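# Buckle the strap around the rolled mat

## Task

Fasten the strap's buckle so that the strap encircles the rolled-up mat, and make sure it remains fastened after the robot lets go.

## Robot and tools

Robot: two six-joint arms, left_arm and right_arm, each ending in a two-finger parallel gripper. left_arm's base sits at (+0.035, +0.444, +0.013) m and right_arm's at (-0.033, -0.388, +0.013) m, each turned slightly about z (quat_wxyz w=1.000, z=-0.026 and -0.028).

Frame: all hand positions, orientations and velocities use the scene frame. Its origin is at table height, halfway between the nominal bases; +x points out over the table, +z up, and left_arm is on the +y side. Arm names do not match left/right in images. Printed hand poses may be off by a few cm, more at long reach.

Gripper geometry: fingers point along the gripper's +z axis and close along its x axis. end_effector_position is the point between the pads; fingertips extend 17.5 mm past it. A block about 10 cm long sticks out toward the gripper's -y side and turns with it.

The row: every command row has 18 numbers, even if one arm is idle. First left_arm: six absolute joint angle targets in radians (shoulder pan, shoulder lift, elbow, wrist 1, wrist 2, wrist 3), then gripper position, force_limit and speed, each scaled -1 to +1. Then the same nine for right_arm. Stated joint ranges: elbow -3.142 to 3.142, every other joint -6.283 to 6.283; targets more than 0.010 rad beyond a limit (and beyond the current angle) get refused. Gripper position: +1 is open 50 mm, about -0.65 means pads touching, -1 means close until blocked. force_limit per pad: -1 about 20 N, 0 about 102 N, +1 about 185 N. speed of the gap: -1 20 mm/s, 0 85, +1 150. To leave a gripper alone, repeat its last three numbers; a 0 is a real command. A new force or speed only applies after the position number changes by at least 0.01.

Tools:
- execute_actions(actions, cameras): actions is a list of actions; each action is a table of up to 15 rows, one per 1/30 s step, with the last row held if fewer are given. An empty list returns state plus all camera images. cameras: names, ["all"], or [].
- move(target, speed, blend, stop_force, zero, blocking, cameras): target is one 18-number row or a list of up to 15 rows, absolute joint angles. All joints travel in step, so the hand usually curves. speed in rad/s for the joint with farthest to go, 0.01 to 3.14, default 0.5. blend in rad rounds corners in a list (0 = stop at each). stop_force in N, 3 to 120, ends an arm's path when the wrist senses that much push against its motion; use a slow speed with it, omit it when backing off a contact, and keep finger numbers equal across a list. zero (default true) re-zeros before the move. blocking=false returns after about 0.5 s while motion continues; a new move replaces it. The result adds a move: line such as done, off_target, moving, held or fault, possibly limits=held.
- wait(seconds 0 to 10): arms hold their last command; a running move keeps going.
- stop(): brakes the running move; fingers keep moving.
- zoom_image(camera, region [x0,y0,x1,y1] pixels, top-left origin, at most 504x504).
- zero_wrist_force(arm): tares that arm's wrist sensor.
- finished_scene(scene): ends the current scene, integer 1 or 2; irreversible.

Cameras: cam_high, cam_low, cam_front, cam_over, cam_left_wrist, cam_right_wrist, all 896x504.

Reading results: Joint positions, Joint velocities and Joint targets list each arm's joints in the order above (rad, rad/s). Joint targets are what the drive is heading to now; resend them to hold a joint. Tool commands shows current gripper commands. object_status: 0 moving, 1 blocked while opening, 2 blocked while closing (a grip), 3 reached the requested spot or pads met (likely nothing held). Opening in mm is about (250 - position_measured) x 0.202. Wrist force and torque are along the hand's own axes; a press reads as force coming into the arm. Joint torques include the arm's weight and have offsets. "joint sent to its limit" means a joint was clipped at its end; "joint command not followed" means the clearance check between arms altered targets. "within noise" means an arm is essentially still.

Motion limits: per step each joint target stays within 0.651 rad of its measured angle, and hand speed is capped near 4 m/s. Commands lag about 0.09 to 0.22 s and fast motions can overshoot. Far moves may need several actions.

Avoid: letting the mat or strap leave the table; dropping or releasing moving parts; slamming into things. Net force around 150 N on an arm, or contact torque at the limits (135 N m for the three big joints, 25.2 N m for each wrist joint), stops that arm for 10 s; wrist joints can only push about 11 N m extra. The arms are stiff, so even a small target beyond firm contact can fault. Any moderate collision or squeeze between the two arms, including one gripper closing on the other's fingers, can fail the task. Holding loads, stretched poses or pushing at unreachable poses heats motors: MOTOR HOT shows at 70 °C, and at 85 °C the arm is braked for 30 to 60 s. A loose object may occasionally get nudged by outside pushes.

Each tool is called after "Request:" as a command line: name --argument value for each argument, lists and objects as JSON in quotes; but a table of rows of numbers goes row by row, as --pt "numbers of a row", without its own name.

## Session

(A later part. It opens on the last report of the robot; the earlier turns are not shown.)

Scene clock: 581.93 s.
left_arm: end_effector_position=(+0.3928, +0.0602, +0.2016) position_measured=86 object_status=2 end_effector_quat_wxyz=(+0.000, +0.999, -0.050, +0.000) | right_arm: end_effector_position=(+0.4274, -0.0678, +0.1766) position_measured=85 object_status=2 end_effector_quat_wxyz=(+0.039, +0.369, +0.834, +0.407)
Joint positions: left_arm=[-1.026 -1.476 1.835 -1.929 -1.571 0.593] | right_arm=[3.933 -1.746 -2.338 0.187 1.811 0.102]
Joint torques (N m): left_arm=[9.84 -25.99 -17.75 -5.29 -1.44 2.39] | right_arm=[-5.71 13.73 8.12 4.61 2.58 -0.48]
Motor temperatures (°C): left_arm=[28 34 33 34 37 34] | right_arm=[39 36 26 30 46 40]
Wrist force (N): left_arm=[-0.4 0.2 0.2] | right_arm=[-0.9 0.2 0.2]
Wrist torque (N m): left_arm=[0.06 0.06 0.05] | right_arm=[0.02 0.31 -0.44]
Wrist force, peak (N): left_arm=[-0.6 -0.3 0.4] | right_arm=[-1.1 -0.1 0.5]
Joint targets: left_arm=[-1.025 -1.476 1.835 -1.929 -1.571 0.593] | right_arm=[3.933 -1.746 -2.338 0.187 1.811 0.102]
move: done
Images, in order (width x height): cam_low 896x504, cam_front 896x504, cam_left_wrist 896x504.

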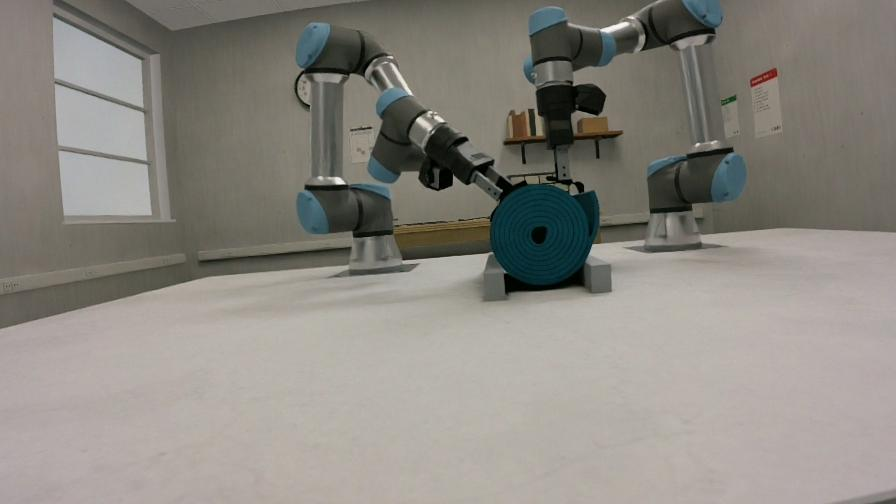

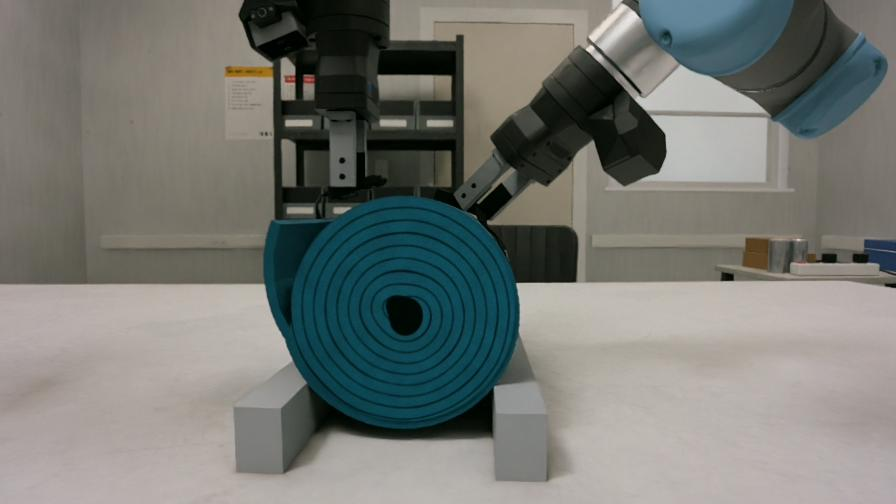

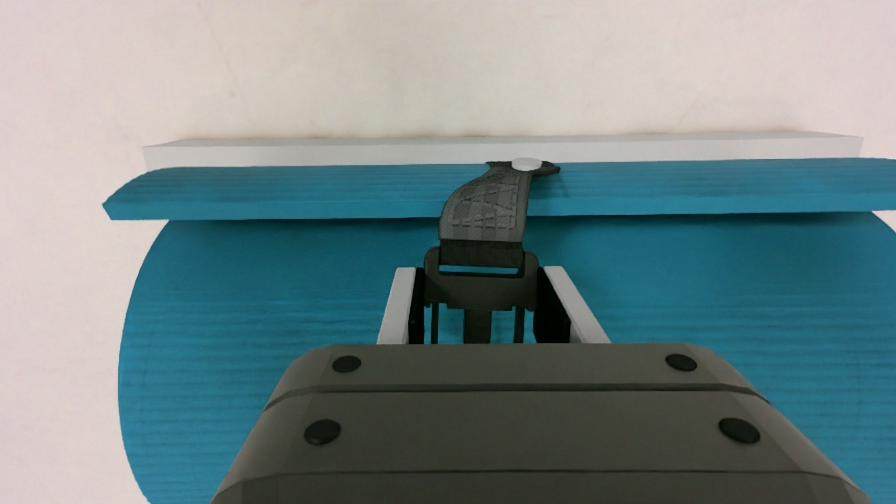

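Request:
move --target '[-1.0255,-1.3977,1.744,-1.9171,-1.5708,0.5933,-1,-0.7,-1,3.9333,-1.746,-2.3377,0.1872,1.8107,0.1018,-1,-0.7,-1]' --speed 0.04 --stop_force 30 --cameras '["cam_left_wrist","cam_front","cam_low","cam_over"]'

Request:
zoom_image --camera "cam_front" --region '[240, 130, 540, 270]'

Request:
zoom_image --camera "cam_low" --region '[480, 130, 630, 230]'

Scene clock: 593.10 s.
left_arm: end_effector_position=(+0.4093, +0.0296, +0.2016) position_measured=86 object_status=2 end_effector_quat_wxyz=(+0.000, +0.999, -0.050, +0.000) | right_arm: end_effector_position=(+0.4274, -0.0678, +0.1766) position_measured=85 object_status=2 end_effector_quat_wxyz=(+0.039, +0.369, +0.834, +0.407)
Joint positions: left_arm=[-1.025 -1.398 1.744 -1.917 -1.571 0.593] | right_arm=[3.933 -1.746 -2.338 0.187 1.811 0.102]
Joint torques (N m): left_arm=[-0.34 -43.69 -17.48 -3.77 -1.44 2.58] | right_arm=[-5.49 13.78 7.97 4.92 2.55 -0.51]
Wrist force (N): left_arm=[-0.4 -0.1 0.4] | right_arm=[-0.8 -0.3 0.3]
Wrist torque (N m): left_arm=[0.07 0.04 0.04] | right_arm=[-0.05 0.28 -0.44]
Wrist force, peak (N): left_arm=[-0.6 -0.3 0.5] | right_arm=[-1.2 -0.2 0.3]
Joint targets: left_arm=[-1.025 -1.398 1.744 -1.917 -1.571 0.593] | right_arm=[3.933 -1.746 -2.338 0.187 1.811 0.102]
move: done
Images, in order (width x height): cam_low 896x504, cam_front 896x504, cam_over 896x504, cam_left_wrist 896x504.

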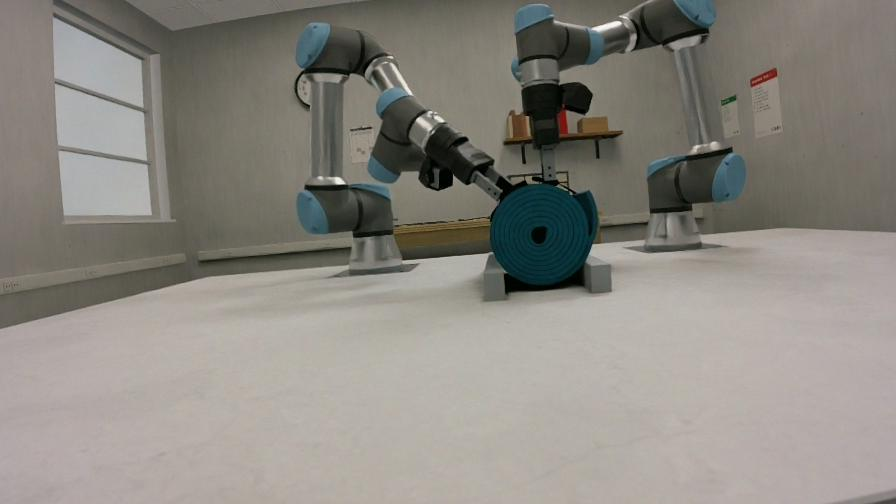

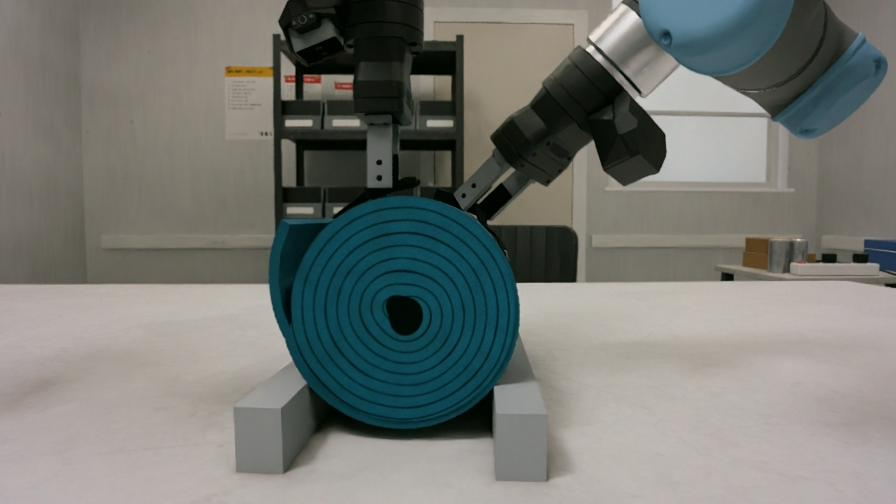

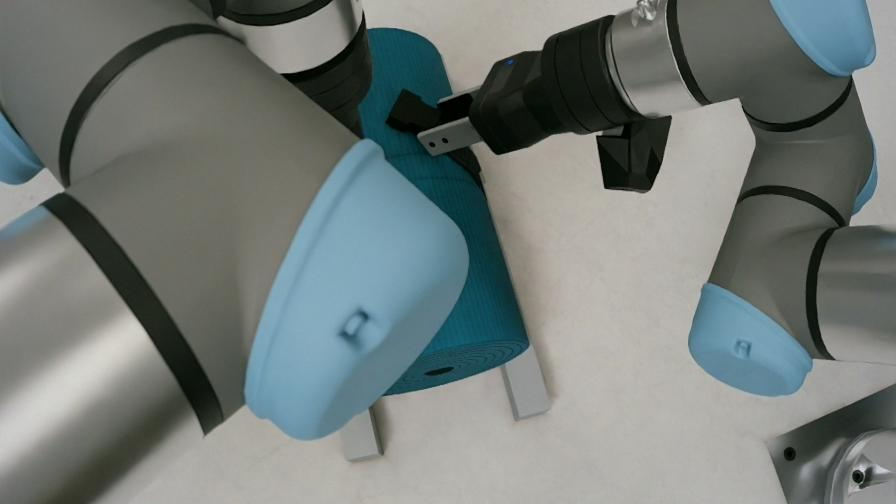

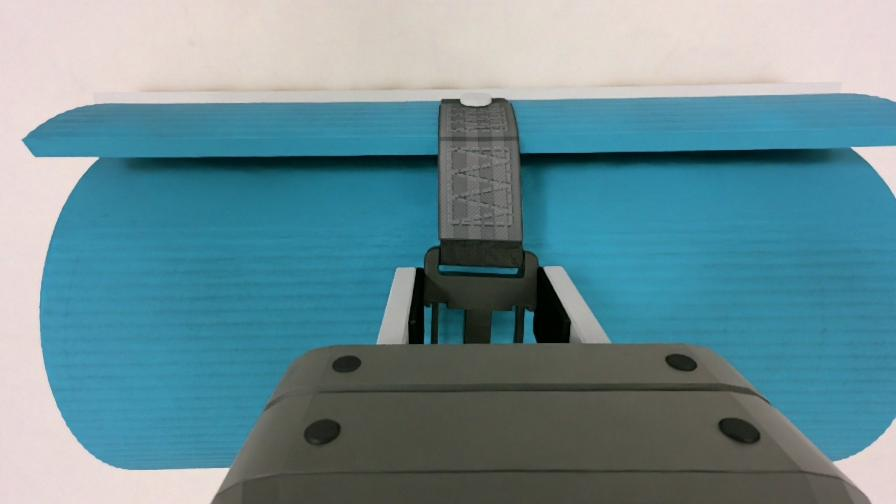

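Scaled by 1.680.

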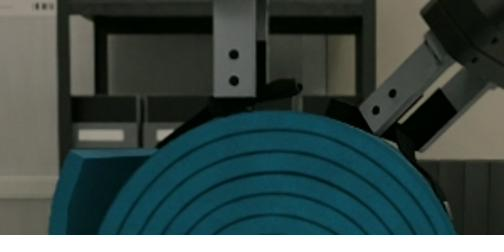

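Scaled by 3.360.

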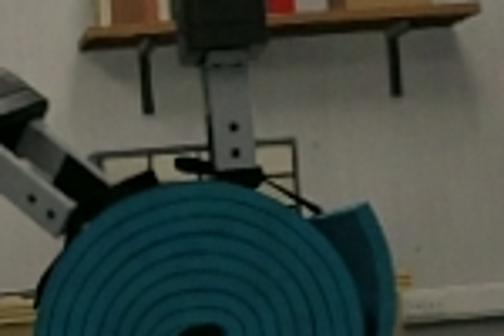

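Request:
move --target '[-1.0255,-1.3977,1.744,-1.9171,-1.5708,0.5933,-1,-0.7,-1,3.8495,-1.6932,-2.1882,-0.2795,2.0819,-0.6717,-1,-0.7,-1]' --speed 0.1 --stop_force 30 --cameras '["cam_right_wrist","cam_front","cam_low","cam_over"]'

Request:
zoom_image --camera "cam_front" --region '[300, 130, 560, 270]'

Request:
zoom_image --camera "cam_low" --region '[480, 130, 630, 230]'

Scene clock: 630.40 s.
left_arm: end_effector_position=(+0.4093, +0.0296, +0.2016) position_measured=86 object_status=2 end_effector_quat_wxyz=(+0.000, +0.999, -0.050, +0.000) | right_arm: end_effector_position=(+0.4040, -0.0626, +0.1924) position_measured=85 object_status=2 end_effector_quat_wxyz=(+0.018, +0.047, +0.932, +0.358)
Joint positions: left_arm=[-1.026 -1.398 1.744 -1.917 -1.571 0.593] | right_arm=[3.849 -1.693 -2.188 -0.279 2.082 -0.672]
Joint torques (N m): left_arm=[-4.4 -43.28 -17.87 -4.77 -1.13 2.18] | right_arm=[5.91 17.15 11.57 5.79 -1.45 0.67]
Wrist force (N): left_arm=[-0.5 -0.1 0.6] | right_arm=[-1.0 -2.7 1.7]
Wrist torque (N m): left_arm=[0.07 0.06 0.04] | right_arm=[0.01 0.30 -0.24]
Wrist force, peak (N): left_arm=[-0.7 -0.3 0.6] | right_arm=[-9.9 16.6 -23.8]
Joint targets: left_arm=[-1.025 -1.398 1.744 -1.917 -1.571 0.593] | right_arm=[3.849 -1.693 -2.188 -0.280 2.082 -0.672]
move: done
Images, in order (width x height): cam_low 896x504, cam_front 896x504, cam_over 896x504, cam_right_wrist 896x504.

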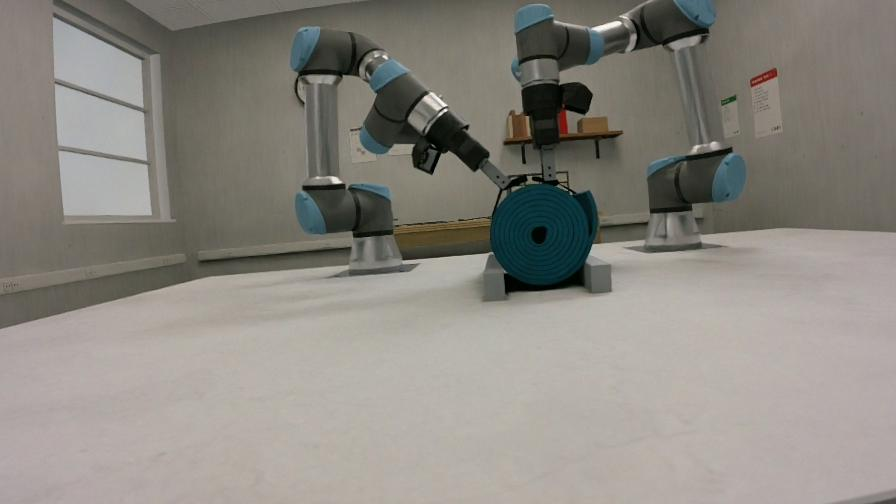

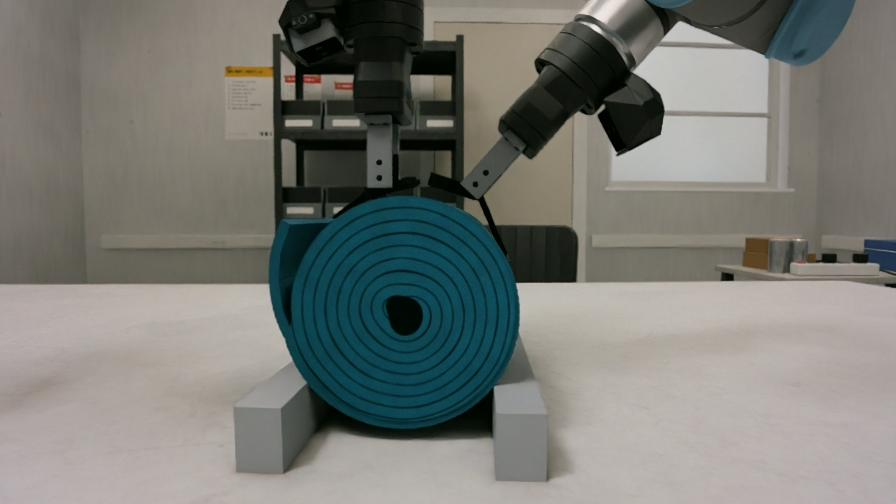

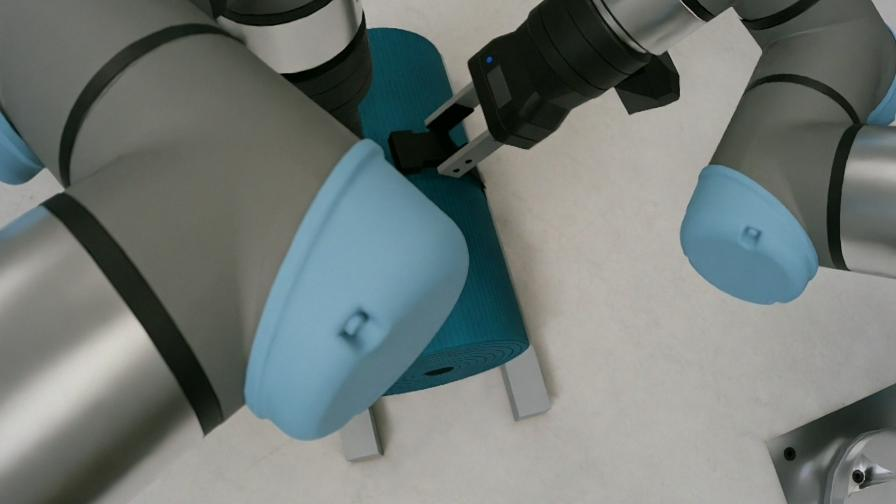

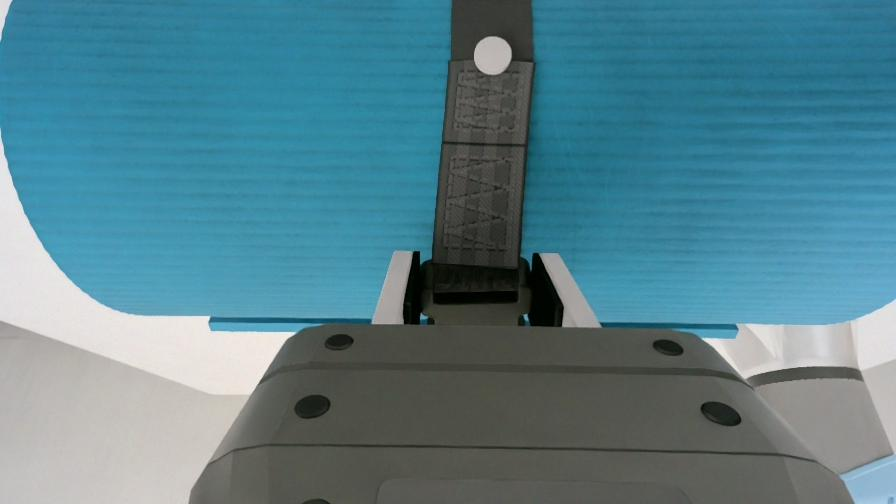

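Scaled by 1.938.

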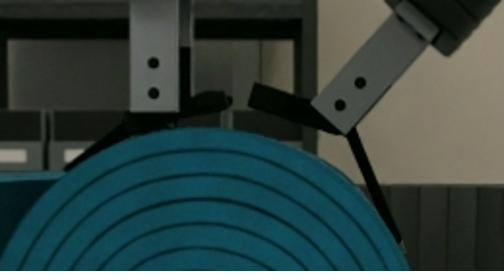

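Scaled by 3.360.

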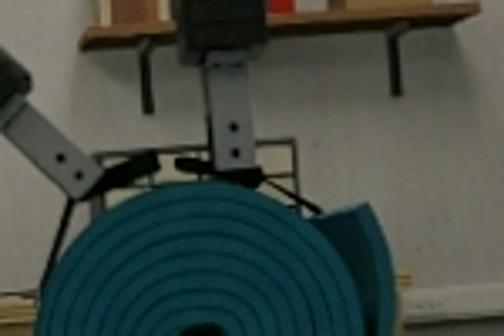

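Request:
move --pt "-1.0255 -1.3977 1.744 -1.9171 -1.5708 0.5933 -1 -0.7 -1 3.8495 -1.6932 -2.1882 -0.2795 2.0819 -0.6717 1 -0.7 -1" --pt "-1.0255 -1.3977 1.744 -1.9171 -1.5708 0.5933 -1 -0.7 -1 3.8141 -1.6275 -2.183 -0.3678 2.1002 -0.7067 1 -0.7 -1" --pt "-1.0255 -1.3977 1.744 -1.9171 -1.5708 0.5933 -1 -0.7 -1 3.653 -1.8991 -2.3154 0.3525 2.4467 -0.5936 1 -0.7 -1" --speed 0.3 --cameras '["cam_right_wrist","cam_front","cam_low","cam_over"]'

Request:
zoom_image --camera "cam_front" --region '[300, 130, 560, 270]'

Request:
zoom_image --camera "cam_right_wrist" --region '[340, 120, 640, 350]'

Scene clock: 666.73 s.
left_arm: end_effector_position=(+0.4093, +0.0296, +0.2016) position_measured=86 object_status=2 end_effector_quat_wxyz=(+0.000, +0.999, -0.050, +0.000) | right_arm: end_effector_position=(+0.4002, -0.1026, +0.1983) position_measured=3 object_status=3 end_effector_quat_wxyz=(+0.028, +0.044, +0.842, +0.537)
Joint positions: left_arm=[-1.026 -1.398 1.744 -1.917 -1.571 0.593] | right_arm=[3.653 -1.899 -2.316 0.352 2.447 -0.594]
Joint torques (N m): left_arm=[-4.66 -42.63 -17.5 -4.72 -0.88 2.11] | right_arm=[6.37 37.41 19.6 4.04 -1.25 -0.86]
Wrist force (N): left_arm=[-0.6 -0.1 0.3] | right_arm=[-2.1 -0.1 0.7]
Wrist torque (N m): left_arm=[0.07 0.06 0.04] | right_arm=[0.07 0.57 -0.43]
Wrist force, peak (N): left_arm=[-0.6 -0.1 0.8] | right_arm=[-1.0 -2.8 1.8]
Joint targets: left_arm=[-1.025 -1.398 1.744 -1.917 -1.571 0.593] | right_arm=[3.653 -1.899 -2.315 0.353 2.447 -0.594]
move: done
Images, in order (width x height): cam_low 896x504, cam_front 896x504, cam_over 896x504, cam_right_wrist 896x504.

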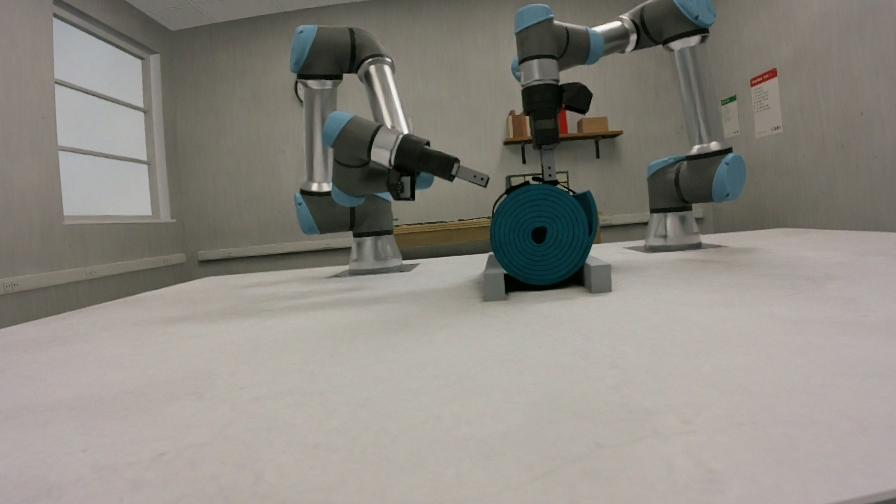

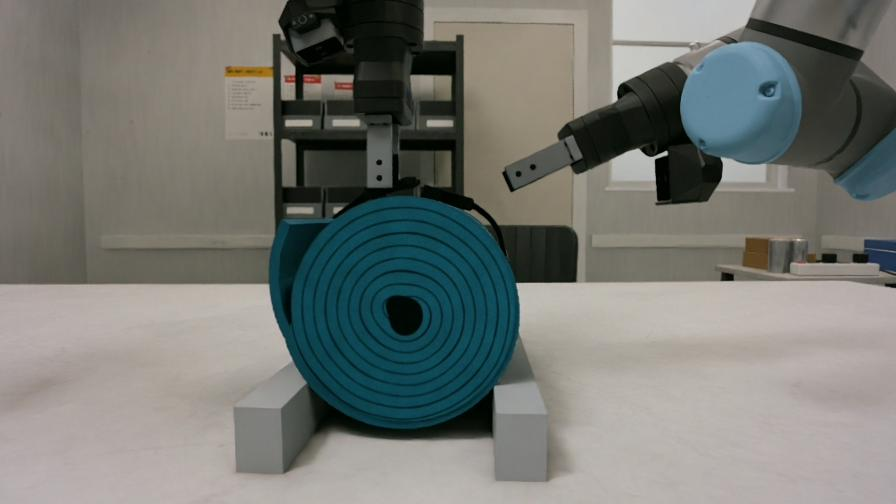

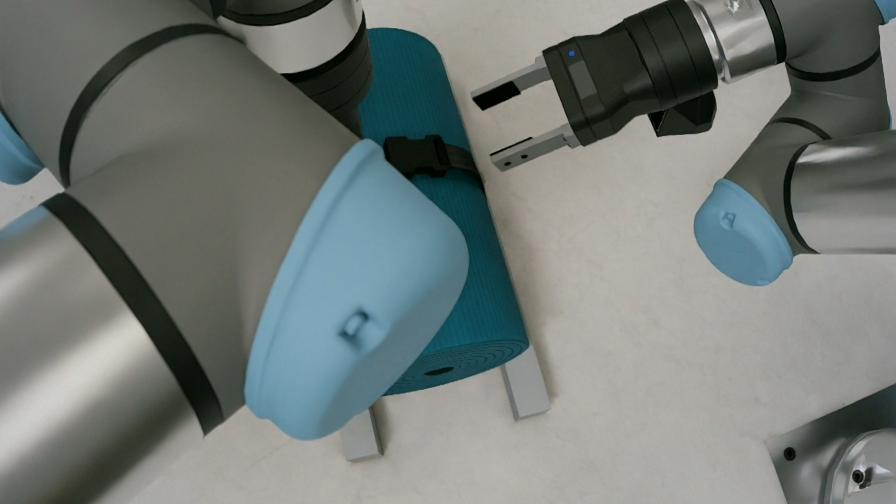

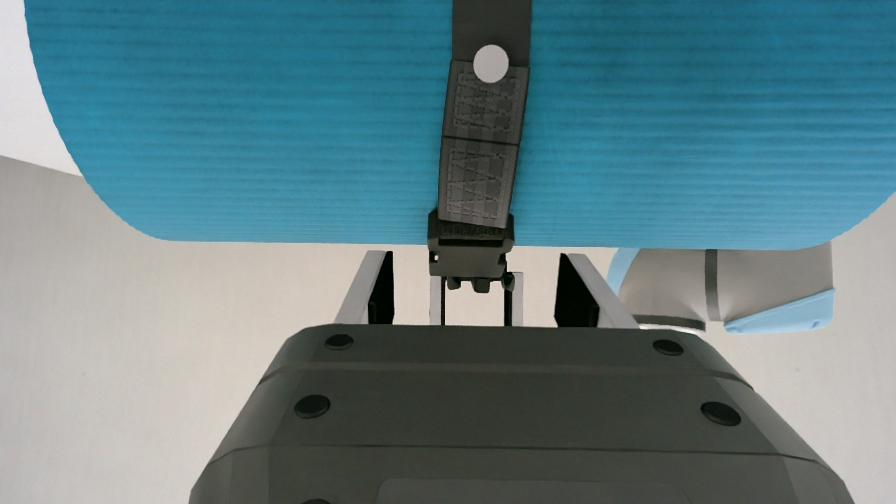

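Scaled by 1.938.

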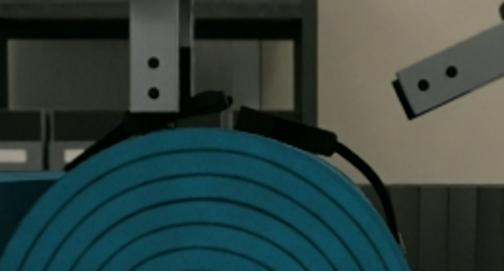

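Scaled by 1.680.

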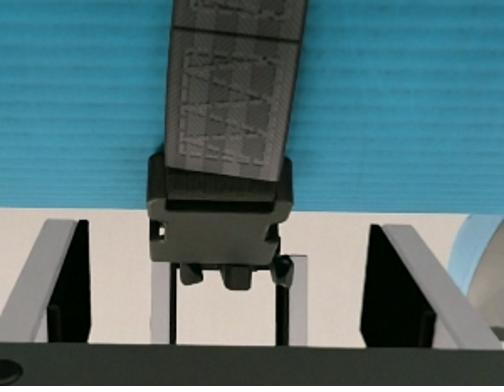

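Request:
move --target '[-1.0255,-1.3977,1.744,-1.9171,-1.5708,0.5933,-1,-0.7,-1,3.7626,-1.9203,-2.2805,0.3303,2.3265,-0.5497,1,0,-1]' --speed 0.08 --stop_force 10 --cameras '["cam_right_wrist","cam_front"]'

Request:
zoom_image --camera "cam_front" --region '[300, 130, 560, 270]'

Request:
zoom_image --camera "cam_right_wrist" --region '[340, 120, 640, 350]'

Scene clock: 684.00 s.
left_arm: end_effector_position=(+0.4093, +0.0296, +0.2016) position_measured=86 object_status=2 end_effector_quat_wxyz=(+0.000, +0.999, -0.050, +0.000) | right_arm: end_effector_position=(+0.4030, -0.0589, +0.1813) position_measured=3 object_status=3 end_effector_quat_wxyz=(+0.027, +0.045, +0.860, +0.507)
Joint positions: left_arm=[-1.026 -1.398 1.744 -1.917 -1.571 0.593] | right_arm=[3.763 -1.92 -2.28 0.33 2.327 -0.55]
Joint torques (N m): left_arm=[-4.69 -42.8 -17.94 -4.58 -0.86 2.09] | right_arm=[-7.18 38.78 2.91 4.78 3.64 -0.84]
Wrist force (N): left_arm=[-0.4 -0.1 0.7] | right_arm=[-1.6 -0.2 0.6]
Wrist torque (N m): left_arm=[0.07 0.05 0.05] | right_arm=[0.04 0.44 -0.41]
Wrist force, peak (N): left_arm=[-0.8 -0.2 0.4] | right_arm=[-2.1 0.0 0.7]
Joint targets: left_arm=[-1.025 -1.398 1.744 -1.917 -1.571 0.593] | right_arm=[3.763 -1.920 -2.281 0.330 2.326 -0.550]
move: done
Images, in order (width x height): cam_front 896x504, cam_right_wrist 896x504.

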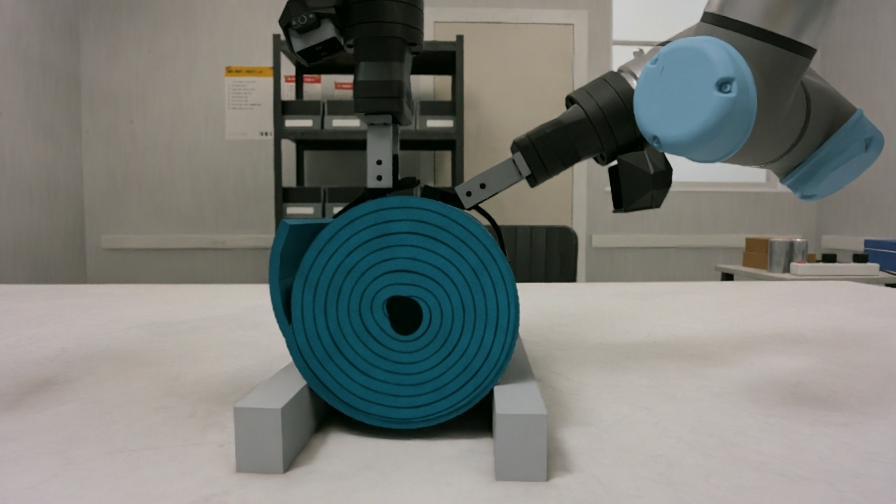

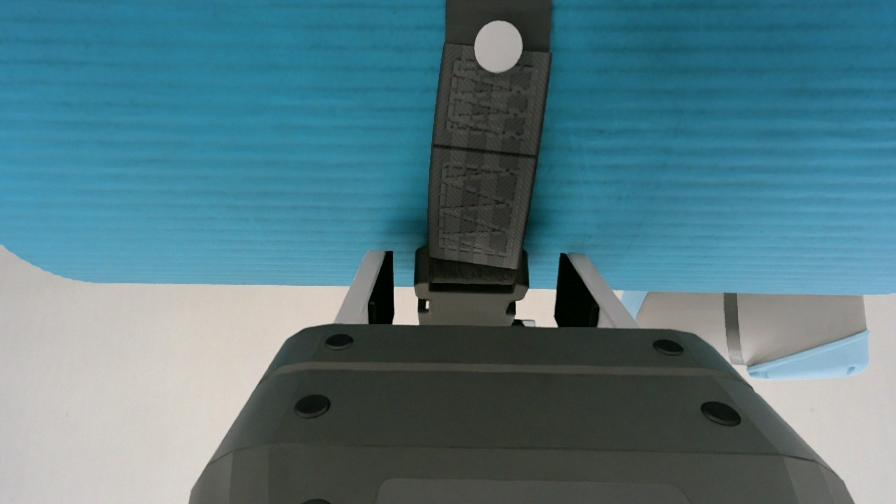

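Scaled by 1.938.

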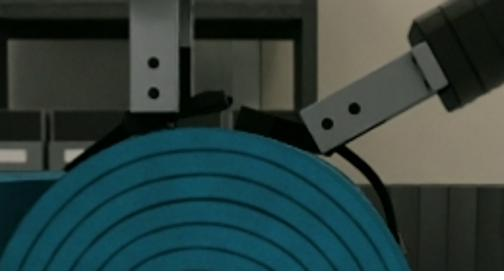

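Scaled by 1.680.

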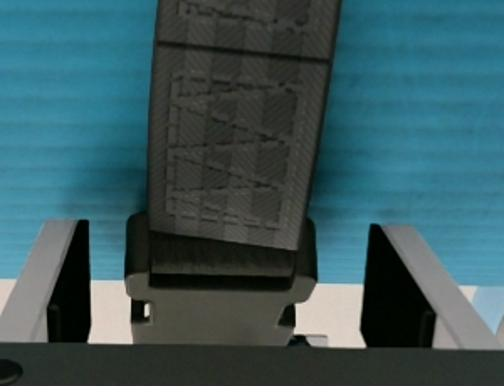

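Request:
move --target '[-1.0255,-1.3977,1.744,-1.9171,-1.5708,0.5933,-1,-0.7,-1,3.7626,-1.9203,-2.2805,0.3303,2.3265,-0.5497,-1,0,-1]' --cameras '["cam_right_wrist","cam_front","cam_left_wrist"]'

Request:
zoom_image --camera "cam_front" --region '[340, 150, 520, 230]'

Request:
zoom_image --camera "cam_right_wrist" --region '[340, 120, 640, 350]'

Scene clock: 688.73 s.
left_arm: end_effector_position=(+0.4093, +0.0296, +0.2016) position_measured=86 object_status=2 end_effector_quat_wxyz=(+0.000, +0.999, -0.050, +0.000) | right_arm: end_effector_position=(+0.4030, -0.0589, +0.1813) position_measured=90 object_status=2 end_effector_quat_wxyz=(+0.027, +0.045, +0.860, +0.507)
Joint positions: left_arm=[-1.026 -1.398 1.744 -1.917 -1.571 0.593] | right_arm=[3.763 -1.92 -2.281 0.33 2.327 -0.55]
Joint torques (N m): left_arm=[-4.59 -42.27 -18.58 -4.44 -0.7 2.05] | right_arm=[-6.74 38.92 3.41 4.69 3.51 -0.74]
Wrist force (N): left_arm=[-0.4 -0.2 0.3] | right_arm=[-1.6 -0.2 0.5]
Wrist torque (N m): left_arm=[0.06 0.04 0.05] | right_arm=[0.06 0.45 -0.41]
Wrist force, peak (N): left_arm=[-0.7 -0.1 0.5] | right_arm=[-1.9 -0.2 0.6]
Joint targets: left_arm=[-1.025 -1.398 1.744 -1.917 -1.571 0.593] | right_arm=[3.763 -1.920 -2.281 0.330 2.326 -0.550]
move: done
Images, in order (width x height): cam_front 896x504, cam_left_wrist 896x504, cam_right_wrist 896x504.

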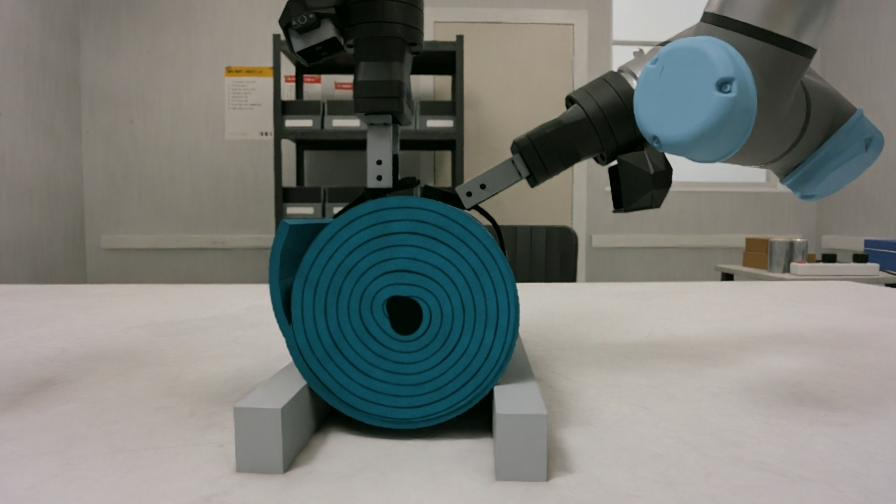

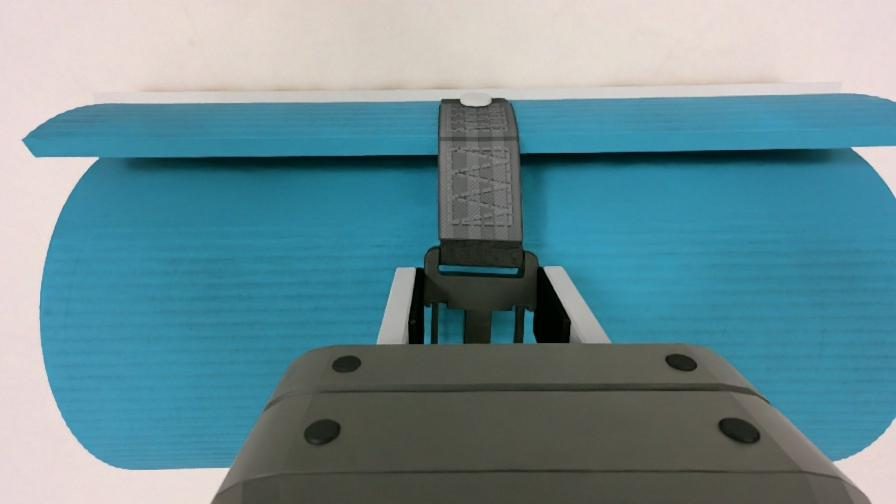

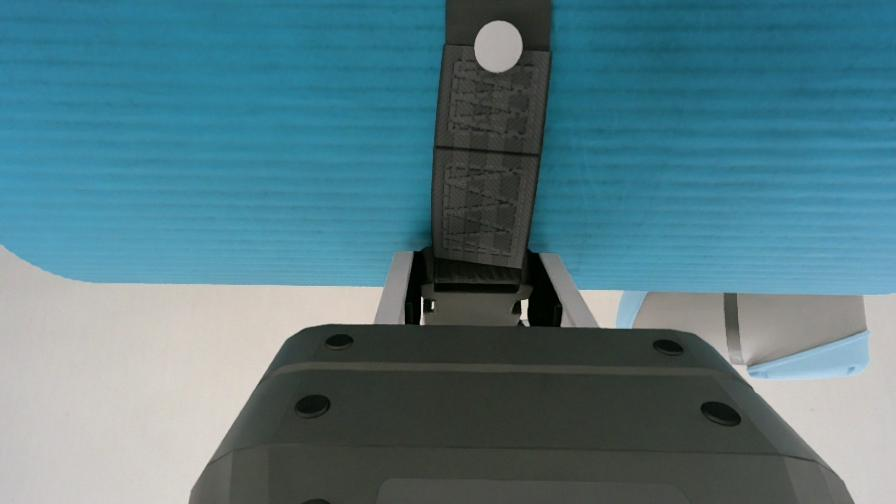

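Scaled by 2.800.

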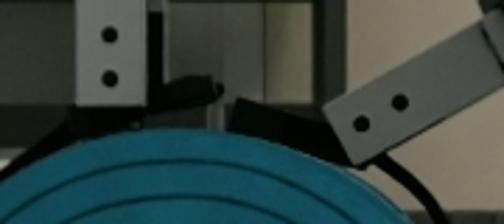

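Scaled by 1.680.

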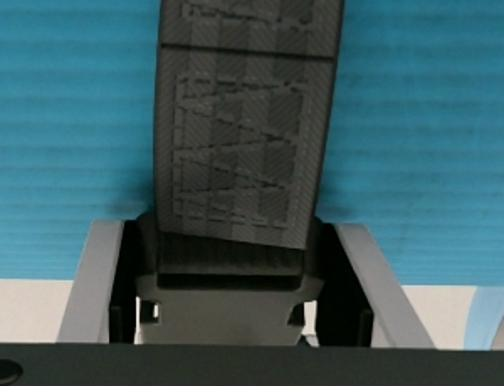

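Request:
move --target '[-1.1057,-1.2445,1.5031,-1.5535,-1.4185,0.4919,-1,-0.7,-1,3.7626,-1.9203,-2.2805,0.3303,2.3265,-0.5497,-1,0,-1]' --speed 0.1 --stop_force 25 --cameras '["cam_front"]'

Request:
zoom_image --camera "cam_front" --region '[340, 150, 520, 230]'

Request:
move --target '[-1.1057,-1.2445,1.5031,-1.5535,-1.4185,0.4919,-1,-0.7,-1,3.8472,-1.7038,-2.1943,-0.2161,2.1147,-0.6494,-1,0,-1]' --speed 0.08 --stop_force 25 --cameras '["all"]'

Request:
zoom_image --camera "cam_front" --region '[340, 150, 520, 230]'

Request:
zoom_image --camera "cam_low" --region '[480, 150, 600, 210]'

Request:
zoom_image --camera "cam_high" --region '[390, 150, 530, 250]'

Scene clock: 713.13 s.
left_arm: end_effector_position=(+0.4108, +0.0169, +0.2039) position_measured=86 object_status=2 end_effector_quat_wxyz=(-0.156, +0.986, -0.049, +0.008) | right_arm: end_effector_position=(+0.4031, -0.0589, +0.1813) position_measured=90 object_status=2 end_effector_quat_wxyz=(+0.027, +0.045, +0.860, +0.507)
Joint positions: left_arm=[-1.106 -1.244 1.503 -1.554 -1.419 0.492] | right_arm=[3.763 -1.92 -2.281 0.33 2.327 -0.55]
Joint torques (N m): left_arm=[1.57 -48.24 -22.57 -9.22 -3.33 2.42] | right_arm=[7.66 36.75 13.62 4.04 3.06 -0.67]
Wrist force (N): left_arm=[-0.3 -18.6 4.0] | right_arm=[-1.9 -13.4 -13.3]
Wrist torque (N m): left_arm=[0.07 0.00 0.29] | right_arm=[-0.23 0.60 -0.60]
Wrist force, peak (N): left_arm=[-0.2 -20.2 3.8] | right_arm=[-1.7 -14.3 -14.4]
Joint targets: left_arm=[-1.106 -1.244 1.503 -1.553 -1.419 0.492] | right_arm=[3.763 -1.920 -2.281 0.330 2.326 -0.550]
move: done
Images, in order (width x height): cam_front 896x504.

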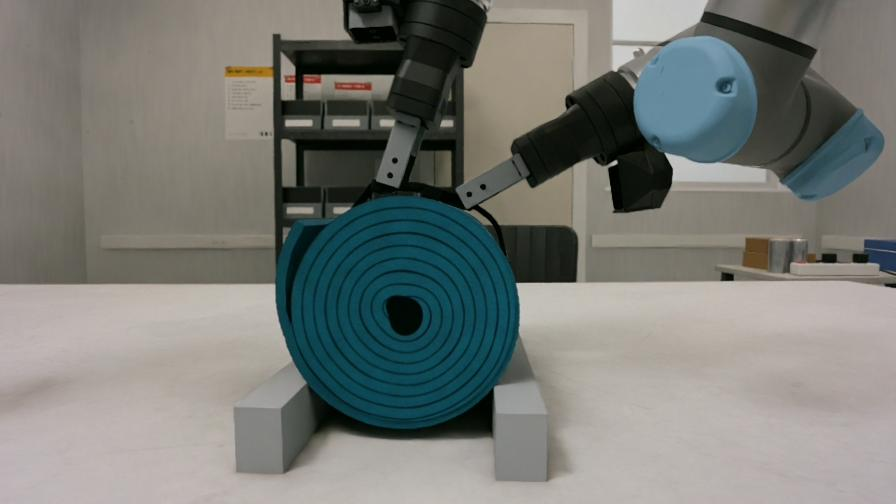

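Scaled by 2.800.

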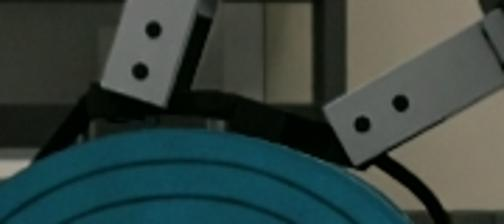

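Scene clock: 721.13 s.
left_arm: end_effector_position=(+0.4108, +0.0169, +0.2039) position_measured=86 object_status=2 end_effector_quat_wxyz=(-0.156, +0.986, -0.049, +0.008) | right_arm: end_effector_position=(+0.4034, -0.0554, +0.2002) position_measured=90 object_status=2 end_effector_quat_wxyz=(+0.019, +0.047, +0.923, +0.382)
Joint positions: left_arm=[-1.106 -1.245 1.503 -1.553 -1.418 0.492] | right_arm=[3.847 -1.704 -2.194 -0.216 2.115 -0.649]
Joint torques (N m): left_arm=[8.48 -35.72 -21.86 -6.08 -1.18 -0.62] | right_arm=[-3.5 18.7 14.55 7.06 5.69 1.14]
Wrist force (N): left_arm=[-3.4 -4.5 0.6] | right_arm=[-3.3 -11.7 0.7]
Wrist torque (N m): left_arm=[0.09 0.16 0.24] | right_arm=[-0.11 0.23 -0.20]
Wrist force, peak (N): left_arm=[1.3 -33.7 6.7] | right_arm=[-0.1 -22.2 -24.8]
Joint targets: left_arm=[-1.106 -1.244 1.503 -1.553 -1.419 0.492] | right_arm=[3.847 -1.704 -2.194 -0.216 2.115 -0.649]
move: done

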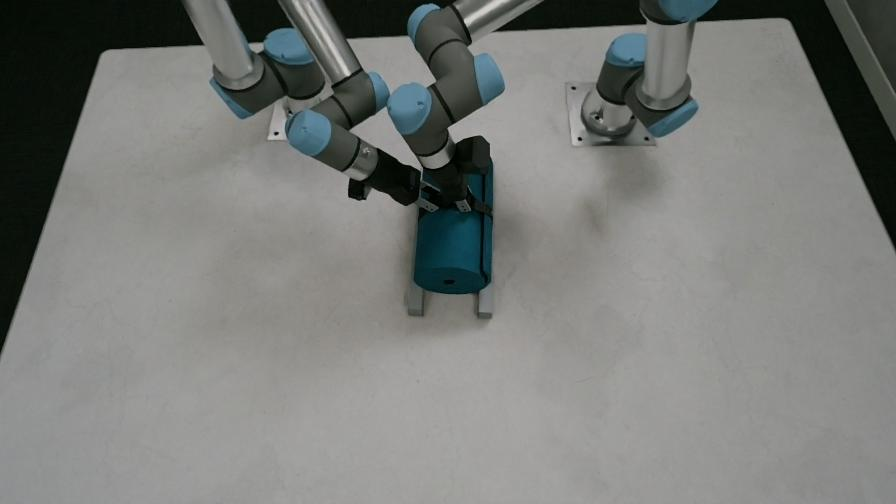

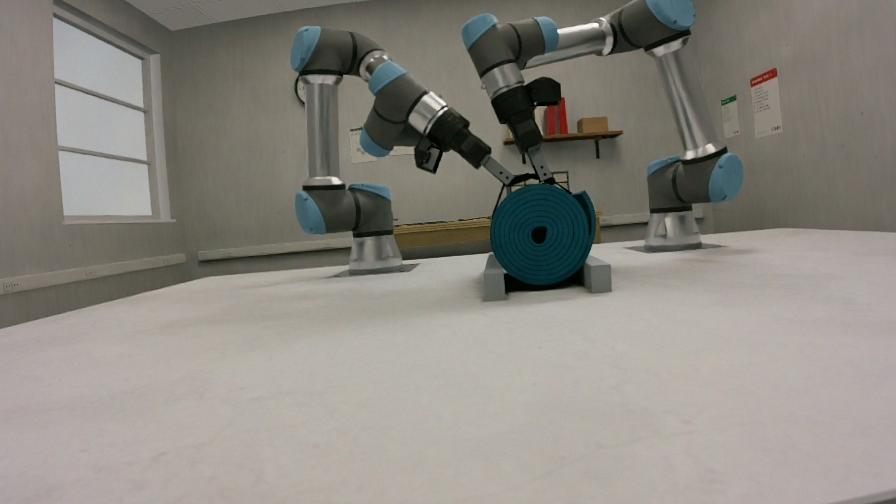

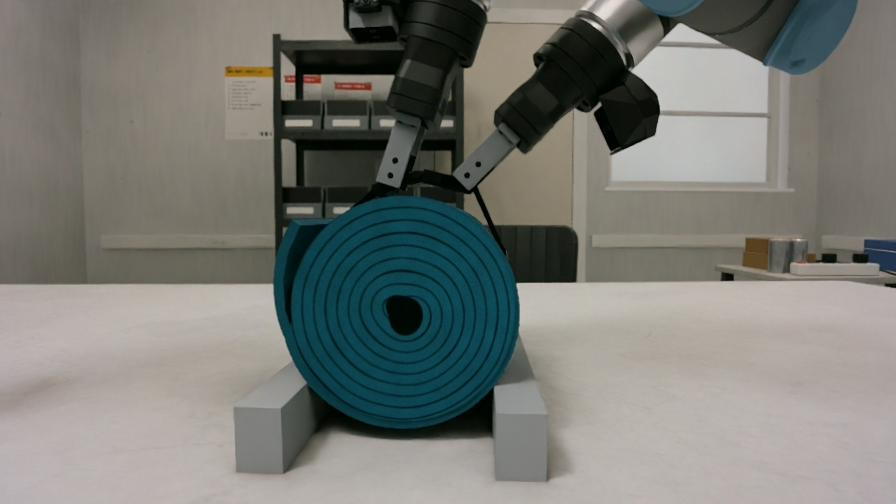

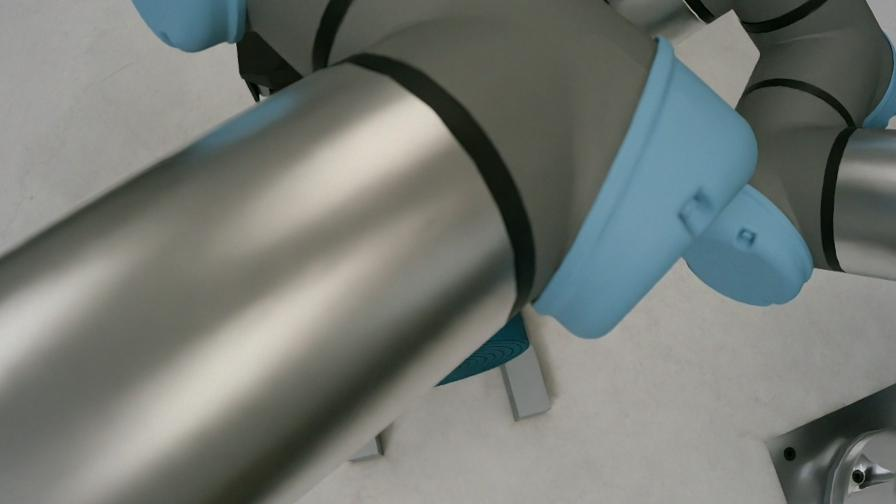

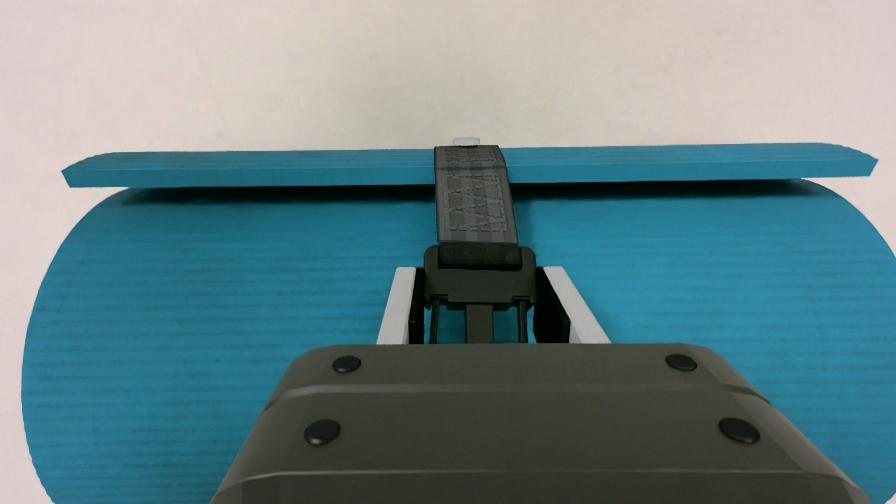

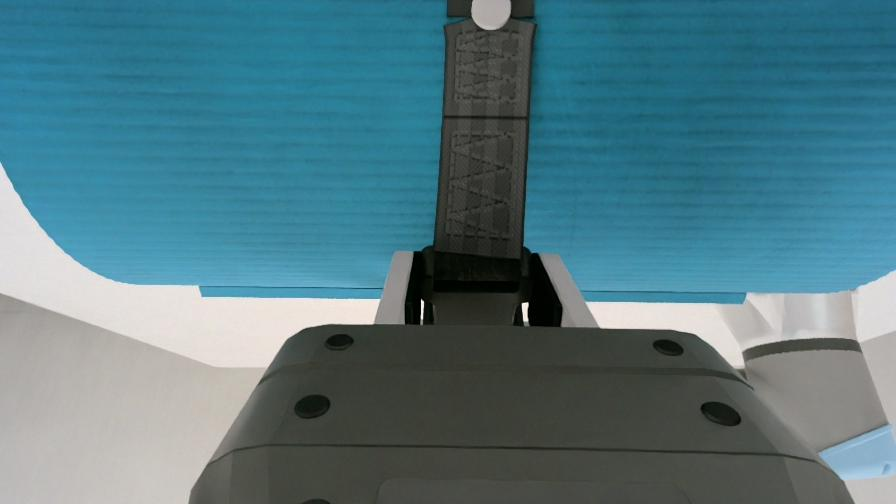

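Scaled by 2.800.

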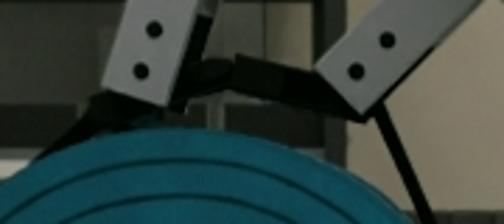

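Scaled by 4.200.

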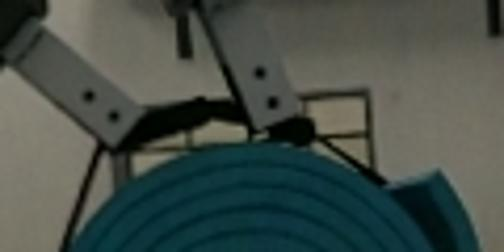

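Scaled by 3.600.

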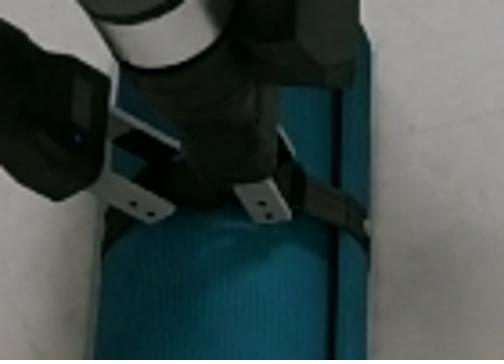

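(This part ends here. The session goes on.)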